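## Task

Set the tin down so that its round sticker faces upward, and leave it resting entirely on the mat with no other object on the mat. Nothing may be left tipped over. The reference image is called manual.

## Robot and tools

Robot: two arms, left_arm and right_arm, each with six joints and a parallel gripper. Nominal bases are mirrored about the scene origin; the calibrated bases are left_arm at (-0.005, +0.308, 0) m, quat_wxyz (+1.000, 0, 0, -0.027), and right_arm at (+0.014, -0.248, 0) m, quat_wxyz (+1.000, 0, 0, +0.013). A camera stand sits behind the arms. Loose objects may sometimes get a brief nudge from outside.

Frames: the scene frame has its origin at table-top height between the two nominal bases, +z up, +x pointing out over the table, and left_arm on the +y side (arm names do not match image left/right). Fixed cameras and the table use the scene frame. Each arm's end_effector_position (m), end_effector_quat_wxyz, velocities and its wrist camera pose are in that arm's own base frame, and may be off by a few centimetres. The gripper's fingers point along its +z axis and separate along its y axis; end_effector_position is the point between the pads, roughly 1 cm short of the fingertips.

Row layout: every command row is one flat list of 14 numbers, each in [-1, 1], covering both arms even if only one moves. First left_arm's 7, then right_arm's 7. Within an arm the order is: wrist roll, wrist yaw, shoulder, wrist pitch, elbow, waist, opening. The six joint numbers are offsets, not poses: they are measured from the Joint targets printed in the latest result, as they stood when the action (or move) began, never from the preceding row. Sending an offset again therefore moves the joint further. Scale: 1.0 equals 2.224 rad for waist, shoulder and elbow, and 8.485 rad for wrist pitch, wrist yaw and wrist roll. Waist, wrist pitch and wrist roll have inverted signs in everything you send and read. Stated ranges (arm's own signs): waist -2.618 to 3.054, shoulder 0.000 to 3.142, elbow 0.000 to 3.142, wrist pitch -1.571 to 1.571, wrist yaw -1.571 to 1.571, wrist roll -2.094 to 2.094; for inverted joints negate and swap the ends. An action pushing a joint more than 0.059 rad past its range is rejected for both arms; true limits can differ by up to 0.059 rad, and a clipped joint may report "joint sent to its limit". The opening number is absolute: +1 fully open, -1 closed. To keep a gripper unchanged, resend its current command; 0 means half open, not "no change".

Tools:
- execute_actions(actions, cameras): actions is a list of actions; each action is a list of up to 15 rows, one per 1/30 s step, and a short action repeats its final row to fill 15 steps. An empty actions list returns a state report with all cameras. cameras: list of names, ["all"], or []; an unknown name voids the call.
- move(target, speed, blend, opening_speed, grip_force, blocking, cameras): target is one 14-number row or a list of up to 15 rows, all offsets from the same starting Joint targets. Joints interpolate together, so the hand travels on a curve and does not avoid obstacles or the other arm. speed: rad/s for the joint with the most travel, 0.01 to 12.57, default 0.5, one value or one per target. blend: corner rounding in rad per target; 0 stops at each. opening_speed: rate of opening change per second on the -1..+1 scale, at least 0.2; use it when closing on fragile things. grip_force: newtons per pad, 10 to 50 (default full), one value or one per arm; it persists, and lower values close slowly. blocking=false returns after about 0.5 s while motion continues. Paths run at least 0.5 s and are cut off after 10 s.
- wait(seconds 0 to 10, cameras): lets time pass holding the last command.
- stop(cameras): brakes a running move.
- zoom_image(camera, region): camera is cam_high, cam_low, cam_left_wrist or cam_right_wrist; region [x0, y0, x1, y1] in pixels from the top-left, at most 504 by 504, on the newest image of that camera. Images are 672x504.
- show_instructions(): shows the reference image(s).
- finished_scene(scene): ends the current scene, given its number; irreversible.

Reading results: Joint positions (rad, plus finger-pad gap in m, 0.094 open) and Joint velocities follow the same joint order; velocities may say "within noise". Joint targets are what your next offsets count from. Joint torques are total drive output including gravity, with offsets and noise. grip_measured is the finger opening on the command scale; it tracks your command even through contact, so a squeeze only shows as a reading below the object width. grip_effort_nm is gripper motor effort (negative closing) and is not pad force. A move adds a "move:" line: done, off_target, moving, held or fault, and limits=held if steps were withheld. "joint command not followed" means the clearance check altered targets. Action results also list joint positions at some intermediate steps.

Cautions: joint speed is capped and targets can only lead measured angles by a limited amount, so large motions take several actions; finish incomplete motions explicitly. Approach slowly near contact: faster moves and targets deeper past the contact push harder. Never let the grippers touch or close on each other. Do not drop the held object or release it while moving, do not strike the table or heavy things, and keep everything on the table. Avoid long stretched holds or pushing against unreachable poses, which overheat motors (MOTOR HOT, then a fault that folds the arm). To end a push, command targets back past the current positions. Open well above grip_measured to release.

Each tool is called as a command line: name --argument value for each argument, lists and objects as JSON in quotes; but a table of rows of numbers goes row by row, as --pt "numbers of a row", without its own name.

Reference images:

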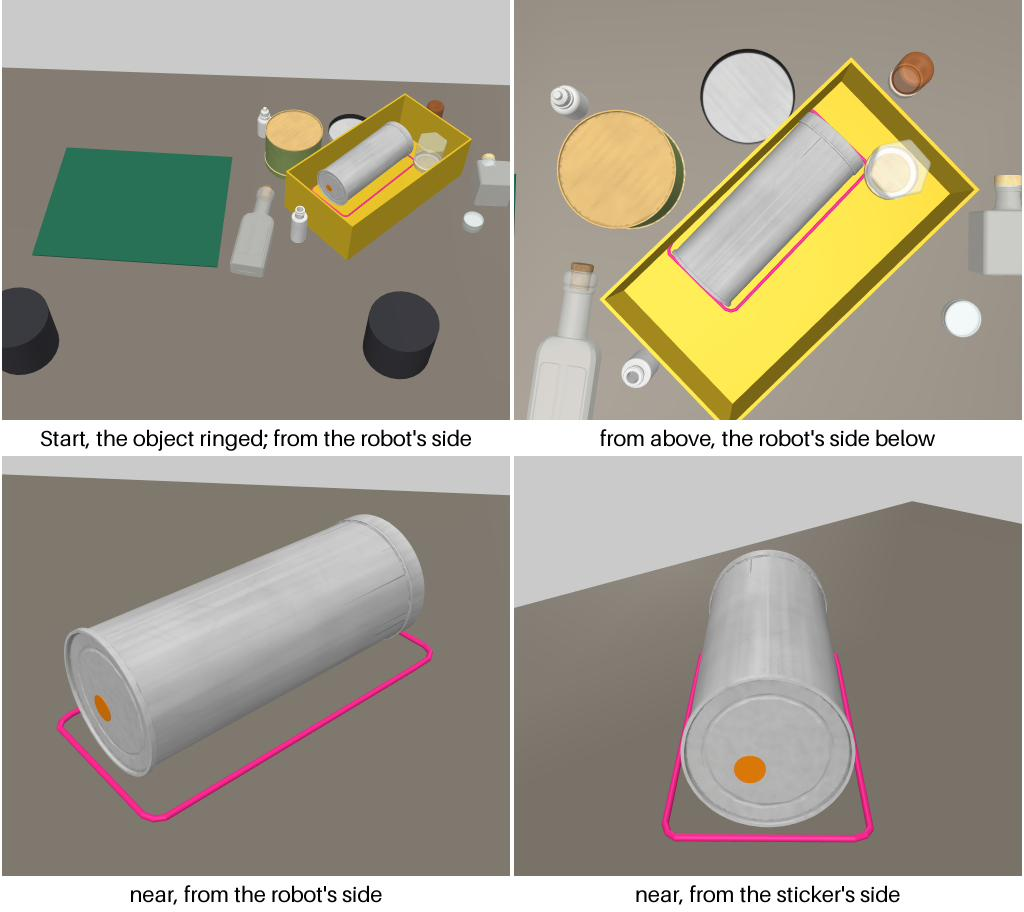

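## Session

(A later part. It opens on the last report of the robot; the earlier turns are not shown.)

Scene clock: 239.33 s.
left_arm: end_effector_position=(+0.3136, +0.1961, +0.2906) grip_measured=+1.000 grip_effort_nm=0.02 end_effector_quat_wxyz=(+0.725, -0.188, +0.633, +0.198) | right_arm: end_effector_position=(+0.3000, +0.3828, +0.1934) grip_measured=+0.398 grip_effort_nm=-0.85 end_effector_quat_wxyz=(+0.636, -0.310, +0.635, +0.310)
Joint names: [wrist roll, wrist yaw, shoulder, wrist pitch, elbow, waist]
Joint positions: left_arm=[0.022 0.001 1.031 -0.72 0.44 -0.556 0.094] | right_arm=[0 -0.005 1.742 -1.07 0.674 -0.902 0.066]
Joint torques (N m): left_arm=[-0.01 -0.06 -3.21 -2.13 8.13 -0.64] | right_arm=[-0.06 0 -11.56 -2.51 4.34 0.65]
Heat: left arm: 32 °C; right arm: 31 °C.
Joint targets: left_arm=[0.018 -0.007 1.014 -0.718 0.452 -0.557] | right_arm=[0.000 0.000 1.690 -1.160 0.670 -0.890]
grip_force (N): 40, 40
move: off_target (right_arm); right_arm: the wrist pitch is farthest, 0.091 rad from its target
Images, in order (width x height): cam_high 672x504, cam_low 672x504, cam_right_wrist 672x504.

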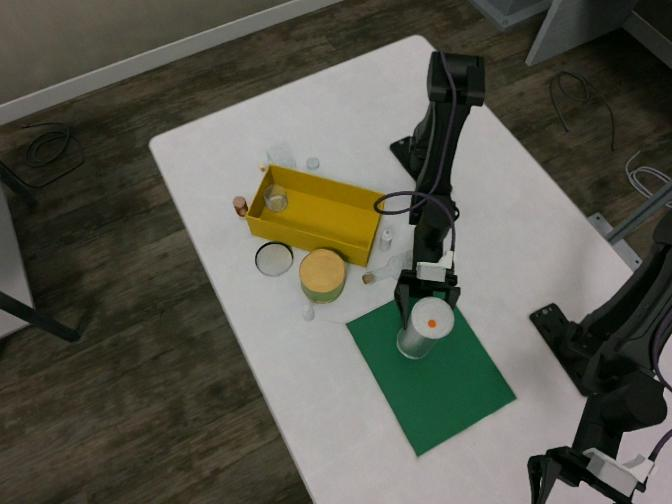

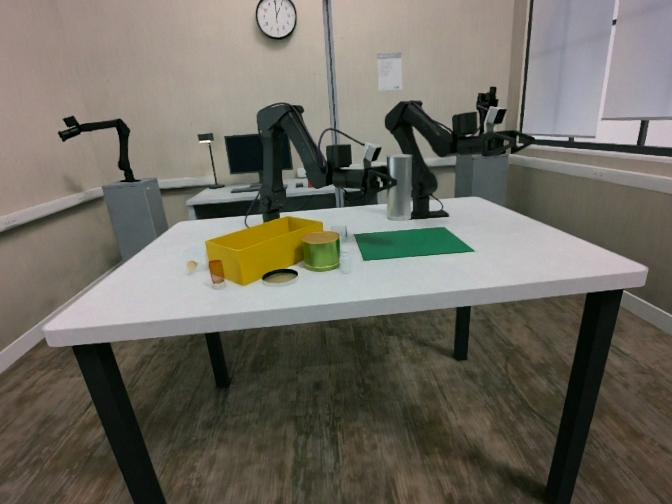

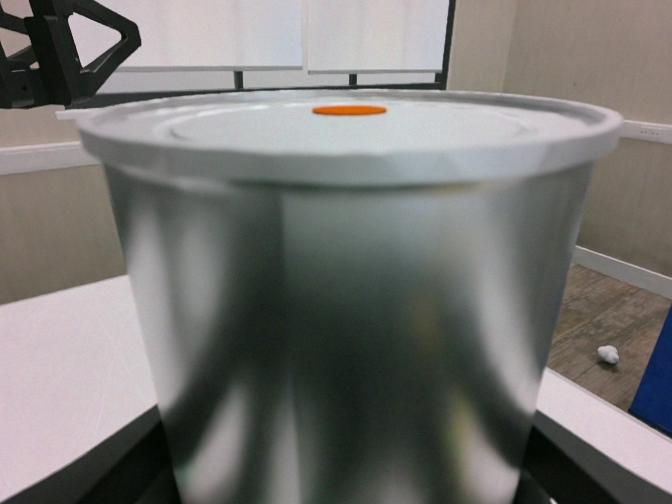

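move --target '[0,0,0,0,0,0,1,0,0,0.1034,-0.0342,-0.027,0,0]' --speed 0.25 --cameras '["cam_low","cam_high"]'

zoom_image --camera "cam_low" --region '[320, 150, 480, 290]'

Scene clock: 243.67 s.
left_arm: end_effector_position=(+0.3136, +0.1961, +0.2906) grip_measured=+1.000 grip_effort_nm=0.03 end_effector_quat_wxyz=(+0.725, -0.188, +0.633, +0.198) | right_arm: end_effector_position=(+0.2971, +0.3802, +0.1569) grip_measured=+0.398 grip_effort_nm=-0.85 end_effector_quat_wxyz=(+0.648, -0.304, +0.622, +0.317)
Joint names: [wrist roll, wrist yaw, shoulder, wrist pitch, elbow, waist]
Joint positions: left_arm=[0.022 0.001 1.031 -0.72 0.44 -0.556 0.094] | right_arm=[0 -0.005 1.917 -1.346 0.613 -0.904 0.066]
Joint torques (N m): left_arm=[0.01 -0.06 -3.3 -2.15 8.09 -0.66] | right_arm=[-0.05 0 -7.36 -2.63 3.51 0.65]
Heat: left arm: 33 °C; right arm: 32 °C.
Joint targets: left_arm=[0.018 -0.007 1.014 -0.718 0.452 -0.557] | right_arm=[0.000 0.000 1.920 -1.450 0.610 -0.890]
grip_force (N): 40, 40
move: off_target (right_arm); right_arm: the wrist pitch is farthest, 0.104 rad from its target
Images, in order (width x height): cam_high 672x504, cam_low 672x504.

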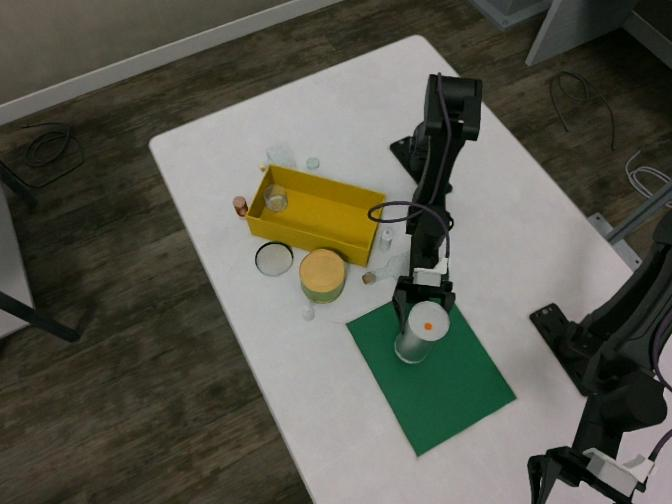

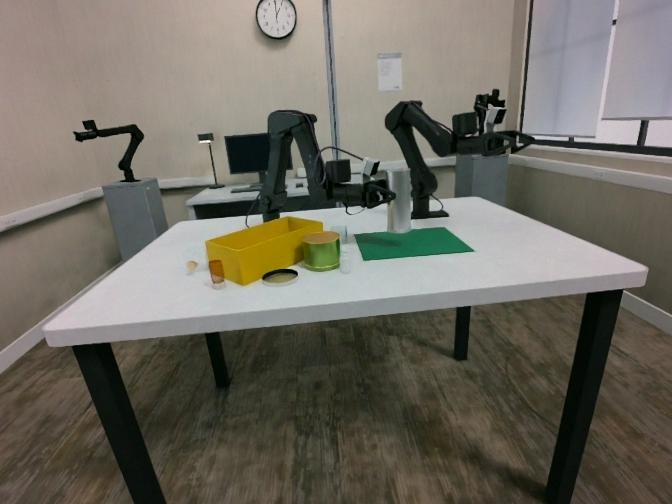

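Scaled by 3.150.

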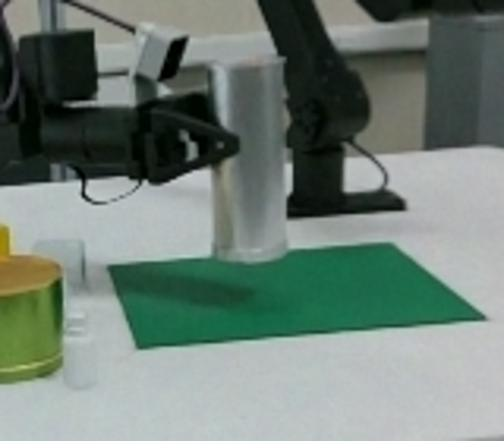

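move --target '[0,0,0,0,0,0,1,0,0,0.0315,-0.0033,0,0,0]' --speed 0.15 --cameras '["cam_low"]'

zoom_image --camera "cam_low" --region '[320, 150, 480, 290]'

Scene clock: 248.23 s.
left_arm: end_effector_position=(+0.3136, +0.1961, +0.2906) grip_measured=+1.000 grip_effort_nm=0.02 end_effector_quat_wxyz=(+0.725, -0.188, +0.633, +0.198) | right_arm: end_effector_position=(+0.2981, +0.3815, +0.1318) grip_measured=+0.398 grip_effort_nm=-0.85 end_effector_quat_wxyz=(+0.635, -0.310, +0.635, +0.310)
Joint names: [wrist roll, wrist yaw, shoulder, wrist pitch, elbow, waist]
Joint positions: left_arm=[0.022 0.001 1.031 -0.72 0.44 -0.556 0.094] | right_arm=[0 -0.005 1.986 -1.373 0.613 -0.904 0.066]
Joint torques (N m): left_arm=[0 -0.04 -3.19 -2.16 8.1 -0.62] | right_arm=[-0.05 0 -7.54 -2.65 3.23 0.65]
Heat: left arm: 33 °C; right arm: 31 °C.
Joint targets: left_arm=[0.018 -0.007 1.014 -0.718 0.452 -0.557] | right_arm=[0.000 0.000 1.990 -1.478 0.610 -0.890]
grip_force (N): 40, 40
move: off_target (right_arm); right_arm: the wrist pitch is farthest, 0.105 rad from its target
Images, in order (width x height): cam_low 672x504.

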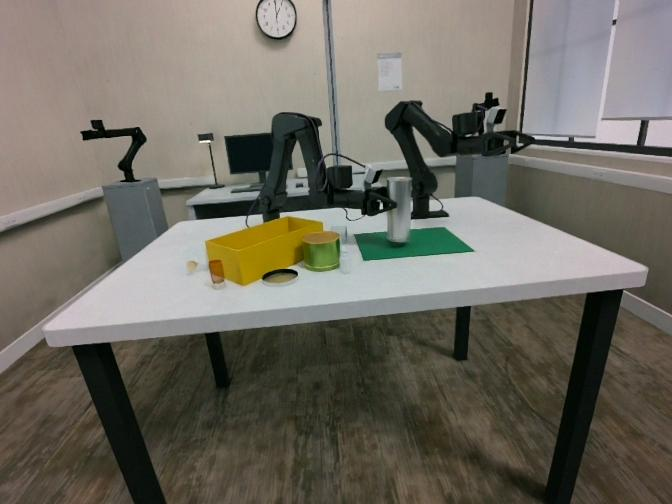

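Scaled by 3.150.

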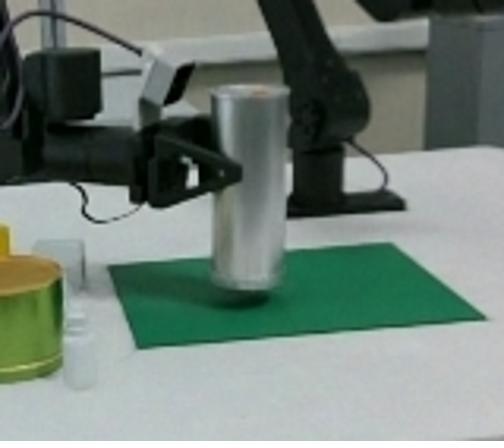

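move --target '[0,0,0,0,0,0,1,0,0,0.0162,-0.0042,0,0,0]' --speed 0.1 --cameras '["cam_low"]'

zoom_image --camera "cam_low" --region '[350, 210, 450, 280]'

Scene clock: 252.37 s.
left_arm: end_effector_position=(+0.3136, +0.1961, +0.2906) grip_measured=+1.000 grip_effort_nm=0.03 end_effector_quat_wxyz=(+0.725, -0.188, +0.633, +0.198) | right_arm: end_effector_position=(+0.2983, +0.3817, +0.1250) grip_measured=+0.398 grip_effort_nm=-0.85 end_effector_quat_wxyz=(+0.636, -0.310, +0.635, +0.311)
Joint names: [wrist roll, wrist yaw, shoulder, wrist pitch, elbow, waist]
Joint positions: left_arm=[0.022 0.001 1.031 -0.72 0.44 -0.556 0.094] | right_arm=[-0.002 -0.005 2.02 -1.409 0.613 -0.904 0.066]
Joint torques (N m): left_arm=[-0.02 -0.03 -3.26 -2.16 8.13 -0.53] | right_arm=[-0.04 0 -7.51 -2.65 3.1 0.65]
Heat: left arm: 33 °C; right arm: 31 °C.
Joint targets: left_arm=[0.018 -0.007 1.014 -0.718 0.452 -0.557] | right_arm=[0.000 0.000 2.026 -1.514 0.610 -0.890]
grip_force (N): 40, 40
move: off_target (right_arm); right_arm: the wrist pitch is farthest, 0.105 rad from its target
Images, in order (width x height): cam_low 672x504.

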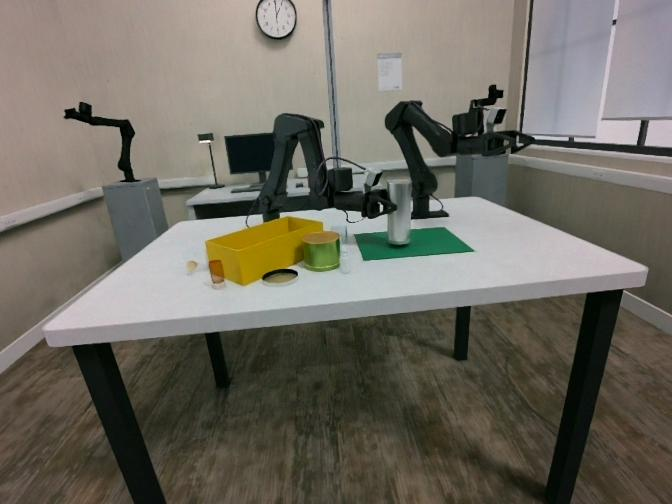

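Scaled by 5.040.

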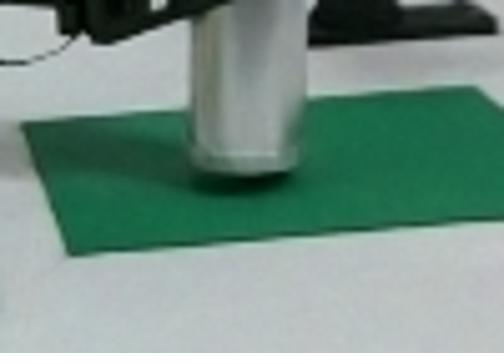

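move --target '[0,0,0,0,0,0,1,0,0,0.0125,-0.0031,0,0,0]' --speed 0.1 --cameras '["cam_low"]'

zoom_image --camera "cam_low" --region '[350, 210, 450, 280]'

Scene clock: 255.40 s.
left_arm: end_effector_position=(+0.3136, +0.1961, +0.2906) grip_measured=+1.000 grip_effort_nm=0.02 end_effector_quat_wxyz=(+0.725, -0.188, +0.633, +0.198) | right_arm: end_effector_position=(+0.2983, +0.3818, +0.1206) grip_measured=+0.398 grip_effort_nm=-0.85 end_effector_quat_wxyz=(+0.638, -0.309, +0.633, +0.312)
Joint names: [wrist roll, wrist yaw, shoulder, wrist pitch, elbow, waist]
Joint positions: left_arm=[0.022 0.001 1.031 -0.72 0.44 -0.556 0.094] | right_arm=[-0.002 -0.005 2.047 -1.442 0.613 -0.904 0.066]
Joint torques (N m): left_arm=[-0.01 -0.03 -3.21 -2.17 8.09 -0.57] | right_arm=[-0.03 0 -7.57 -2.59 2.97 0.65]
Heat: left arm: 33 °C; right arm: 31 °C.
Joint targets: left_arm=[0.018 -0.007 1.014 -0.718 0.452 -0.557] | right_arm=[0.000 0.000 2.054 -1.540 0.610 -0.890]
grip_force (N): 40, 40
move: off_target (right_arm); right_arm: the wrist pitch is farthest, 0.098 rad from its target
Images, in order (width x height): cam_low 672x504.

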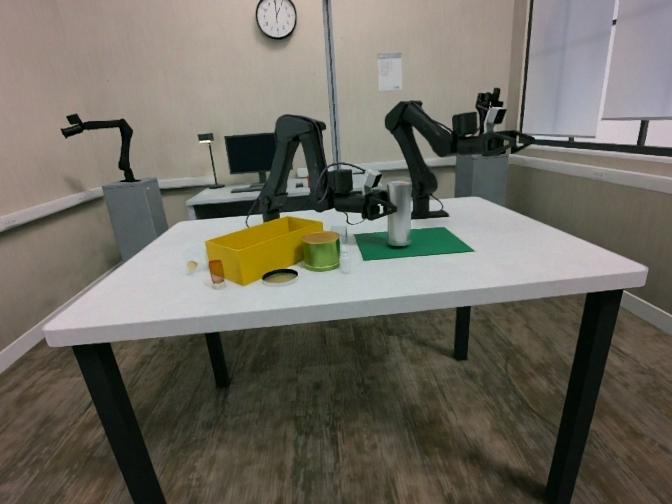

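Scaled by 5.040.

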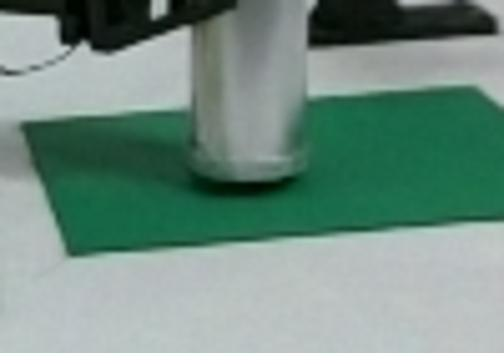

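move --target '[0,0,0,0,0,0,1,0,0,0.0045,-0.0006,0,0,0]' --speed 0.1 --cameras '["cam_low"]'

zoom_image --camera "cam_low" --region '[350, 210, 450, 280]'

Scene clock: 258.43 s.
left_arm: end_effector_position=(+0.3136, +0.1961, +0.2906) grip_measured=+1.000 grip_effort_nm=0.02 end_effector_quat_wxyz=(+0.725, -0.188, +0.633, +0.198) | right_arm: end_effector_position=(+0.2983, +0.3818, +0.1171) grip_measured=+0.398 grip_effort_nm=-0.85 end_effector_quat_wxyz=(+0.636, -0.310, +0.635, +0.311)
Joint names: [wrist roll, wrist yaw, shoulder, wrist pitch, elbow, waist]
Joint positions: left_arm=[0.022 0.001 1.031 -0.72 0.44 -0.556 0.094] | right_arm=[-0.002 -0.005 2.056 -1.446 0.613 -0.904 0.066]
Joint torques (N m): left_arm=[-0.01 -0.04 -3.29 -2.17 8.05 -0.64] | right_arm=[-0.03 0 -7.6 -2.59 2.93 0.65]
Heat: left arm: 33 °C; right arm: 31 °C.
Joint targets: left_arm=[0.018 -0.007 1.014 -0.718 0.452 -0.557] | right_arm=[0.000 0.000 2.064 -1.545 0.610 -0.890]
grip_force (N): 40, 40
move: off_target (right_arm); right_arm: the wrist pitch is farthest, 0.100 rad from its target
Images, in order (width x height): cam_low 672x504.

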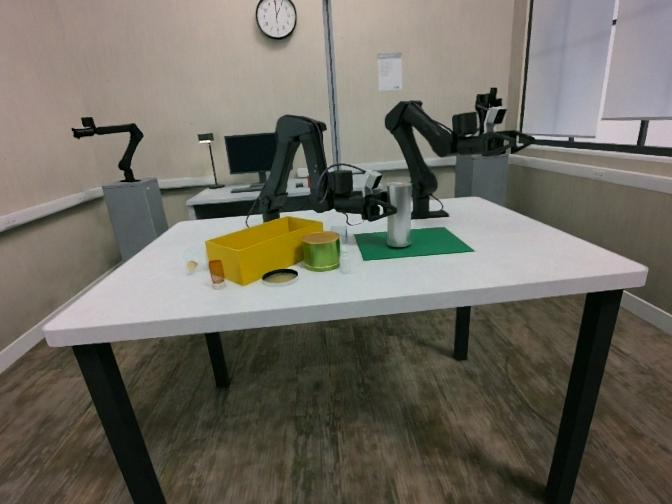

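Scaled by 5.040.

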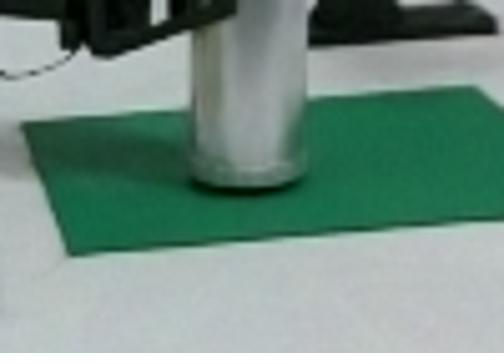

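Almost; one more step, then open.

move --target '[0,0,0,0,0,0,1,0,0,0.0045,-0.0008,0,0,0]' --speed 0.1 --cameras '["cam_low"]'

zoom_image --camera "cam_low" --region '[350, 210, 450, 280]'

Scene clock: 260.83 s.
left_arm: end_effector_position=(+0.3136, +0.1961, +0.2906) grip_measured=+1.000 grip_effort_nm=0.02 end_effector_quat_wxyz=(+0.725, -0.188, +0.633, +0.198) | right_arm: end_effector_position=(+0.2983, +0.3818, +0.1133) grip_measured=+0.398 grip_effort_nm=-0.85 end_effector_quat_wxyz=(+0.634, -0.311, +0.637, +0.310)
Joint names: [wrist roll, wrist yaw, shoulder, wrist pitch, elbow, waist]
Joint positions: left_arm=[0.022 0.001 1.031 -0.72 0.44 -0.556 0.094] | right_arm=[-0.002 -0.005 2.067 -1.45 0.613 -0.904 0.066]
Joint torques (N m): left_arm=[0.01 -0.05 -3.32 -2.18 8.16 -0.65] | right_arm=[-0.03 0 -7.6 -2.62 2.91 0.65]
Heat: left arm: 33 °C; right arm: 32 °C.
Joint targets: left_arm=[0.018 -0.007 1.014 -0.718 0.452 -0.557] | right_arm=[0.000 0.000 2.074 -1.552 0.610 -0.890]
grip_force (N): 40, 40
move: off_target (right_arm); right_arm: the wrist pitch is farthest, 0.102 rad from its target
Images, in order (width x height): cam_low 672x504.

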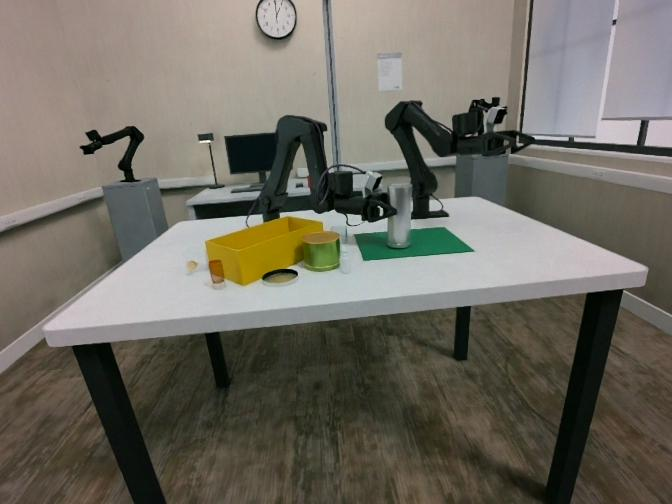

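Scaled by 5.040.

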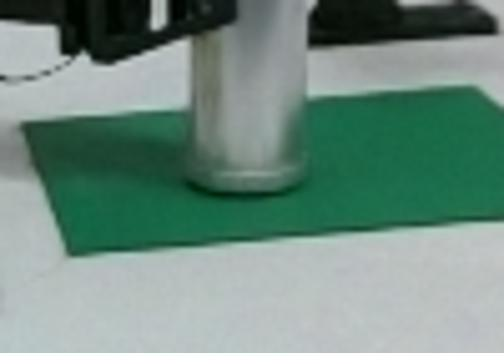

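move --target '[0,0,0,0,0,0,1,0,0,0.0035,-0.0012,0,0,0]' --speed 0.1

Scene clock: 263.17 s.
left_arm: end_effector_position=(+0.3136, +0.1961, +0.2906) grip_measured=+1.000 grip_effort_nm=0.02 end_effector_quat_wxyz=(+0.725, -0.188, +0.633, +0.198) | right_arm: end_effector_position=(+0.2983, +0.3817, +0.1116) grip_measured=+0.398 grip_effort_nm=-0.85 end_effector_quat_wxyz=(+0.634, -0.311, +0.637, +0.310)
Joint names: [wrist roll, wrist yaw, shoulder, wrist pitch, elbow, waist]
Joint positions: left_arm=[0.022 0.001 1.031 -0.72 0.44 -0.556 0.094] | right_arm=[-0.002 -0.005 2.075 -1.458 0.613 -0.904 0.066]
Joint torques (N m): left_arm=[0.02 -0.04 -3.26 -2.15 8.02 -0.61] | right_arm=[-0.03 0 -7.64 -2.64 2.86 0.65]
Heat: left arm: 33 °C; right arm: 32 °C.
Joint targets: left_arm=[0.018 -0.007 1.014 -0.718 0.452 -0.557] | right_arm=[0.000 0.000 2.082 -1.562 0.610 -0.890]
grip_force (N): 40, 40
move: off_target (right_arm); right_arm: the wrist pitch is farthest, 0.104 rad from its target

move --target '[0,0,0,0,0,0,1,0,0,0.0035,-0.0012,0,0,0]' --speed 0.1 --cameras '["cam_low"]'

zoom_image --camera "cam_low" --region '[350, 210, 450, 280]'

Scene clock: 266.00 s.
left_arm: end_effector_position=(+0.3136, +0.1961, +0.2906) grip_measured=+1.000 grip_effort_nm=0.02 end_effector_quat_wxyz=(+0.725, -0.188, +0.633, +0.198) | right_arm: end_effector_position=(+0.2982, +0.3817, +0.1115) grip_measured=+0.398 grip_effort_nm=-0.85 end_effector_quat_wxyz=(+0.635, -0.310, +0.636, +0.311)
Joint names: [wrist roll, wrist yaw, shoulder, wrist pitch, elbow, waist]
Joint positions: left_arm=[0.022 0.001 1.031 -0.72 0.44 -0.556 0.094] | right_arm=[-0.002 -0.005 2.081 -1.469 0.613 -0.904 0.066]
Joint torques (N m): left_arm=[-0.01 -0.05 -3.28 -2.16 8.05 -0.65] | right_arm=[-0.03 0 -7.51 -2.64 2.81 0.65]
Heat: left arm: 33 °C; right arm: 32 °C.
Joint targets: left_arm=[0.018 -0.007 1.014 -0.718 0.452 -0.557] | right_arm=[0.000 0.000 2.089 -1.572 0.610 -0.890]
grip_force (N): 40, 40
move: off_target (right_arm); right_arm: the wrist pitch is farthest, 0.104 rad from its target
Images, in order (width x height): cam_low 672x504.

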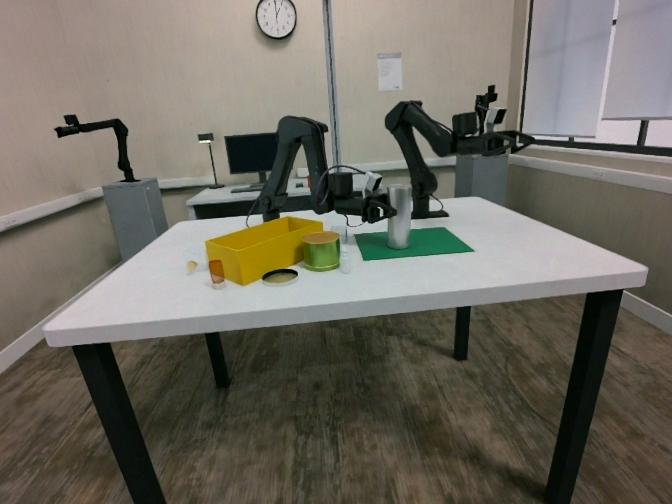

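Scaled by 5.040.

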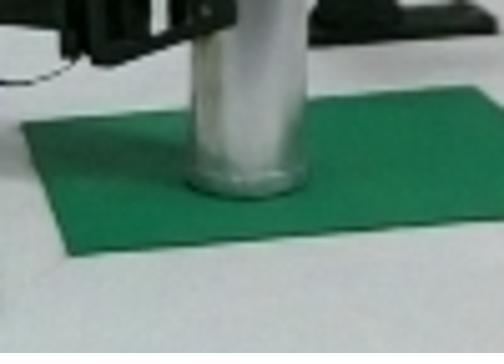

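move --pt "0 0 0 0 0 0 1 0 0 0 0 0 0 0" --pt "0 0 0 0 0 0 1 0 0 0 0 0 0 1" --pt "0 0 0 0 0 0 1 0 0 -0.2774 0.091 -0.072 0 1" --speed 0.4 --opening_speed 0.5 --cameras '["cam_low","cam_high"]'

Scene clock: 275.27 s.
left_arm: end_effector_position=(+0.3136, +0.1961, +0.2906) grip_measured=+1.000 grip_effort_nm=0.02 end_effector_quat_wxyz=(+0.725, -0.188, +0.633, +0.198) | right_arm: end_effector_position=(+0.2600, +0.3332, +0.1461) grip_measured=+0.998 grip_effort_nm=0.12 end_effector_quat_wxyz=(+0.565, -0.344, +0.699, +0.274)
Joint names: [wrist roll, wrist yaw, shoulder, wrist pitch, elbow, waist]
Joint positions: left_arm=[0.022 0.001 1.031 -0.72 0.44 -0.556 0.094] | right_arm=[0.008 -0.005 1.509 -0.835 0.459 -0.904 0.094]
Joint torques (N m): left_arm=[0 -0.03 -3.21 -2.15 8.1 -0.65] | right_arm=[-0.03 0 -7.99 -1.37 4 0.66]
Heat: left arm: 33 °C; right arm: 32 °C.
Joint targets: left_arm=[0.018 -0.007 1.014 -0.718 0.452 -0.557] | right_arm=[0.000 0.000 1.472 -0.800 0.450 -0.890]
grip_force (N): 40, 40
move: off_target (right_arm); target 2's new numbers were sent with right_arm's wrist pitch 0.103 rad from that target; right_arm: the shoulder is farthest, 0.037 rad from its target
Images, in order (width x height): cam_high 672x504, cam_low 672x504.

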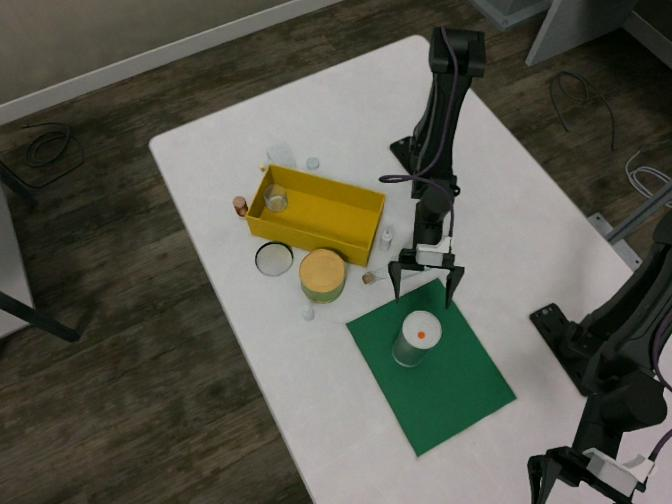

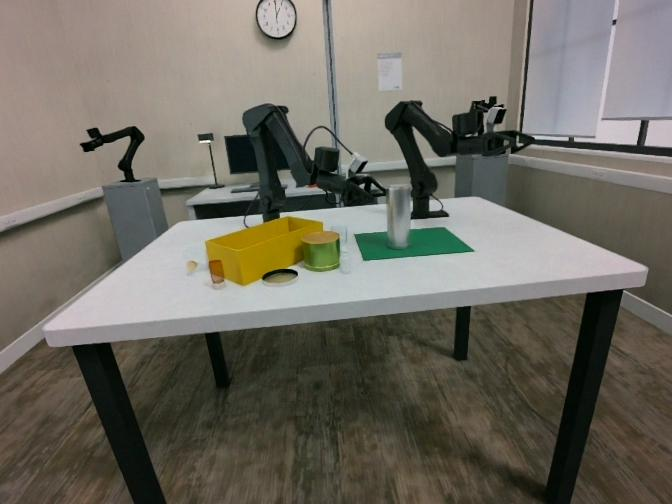

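Standing on the mat, sticker up, all else intact.

finished_scene --scene 2

The scene is finished: the task was done.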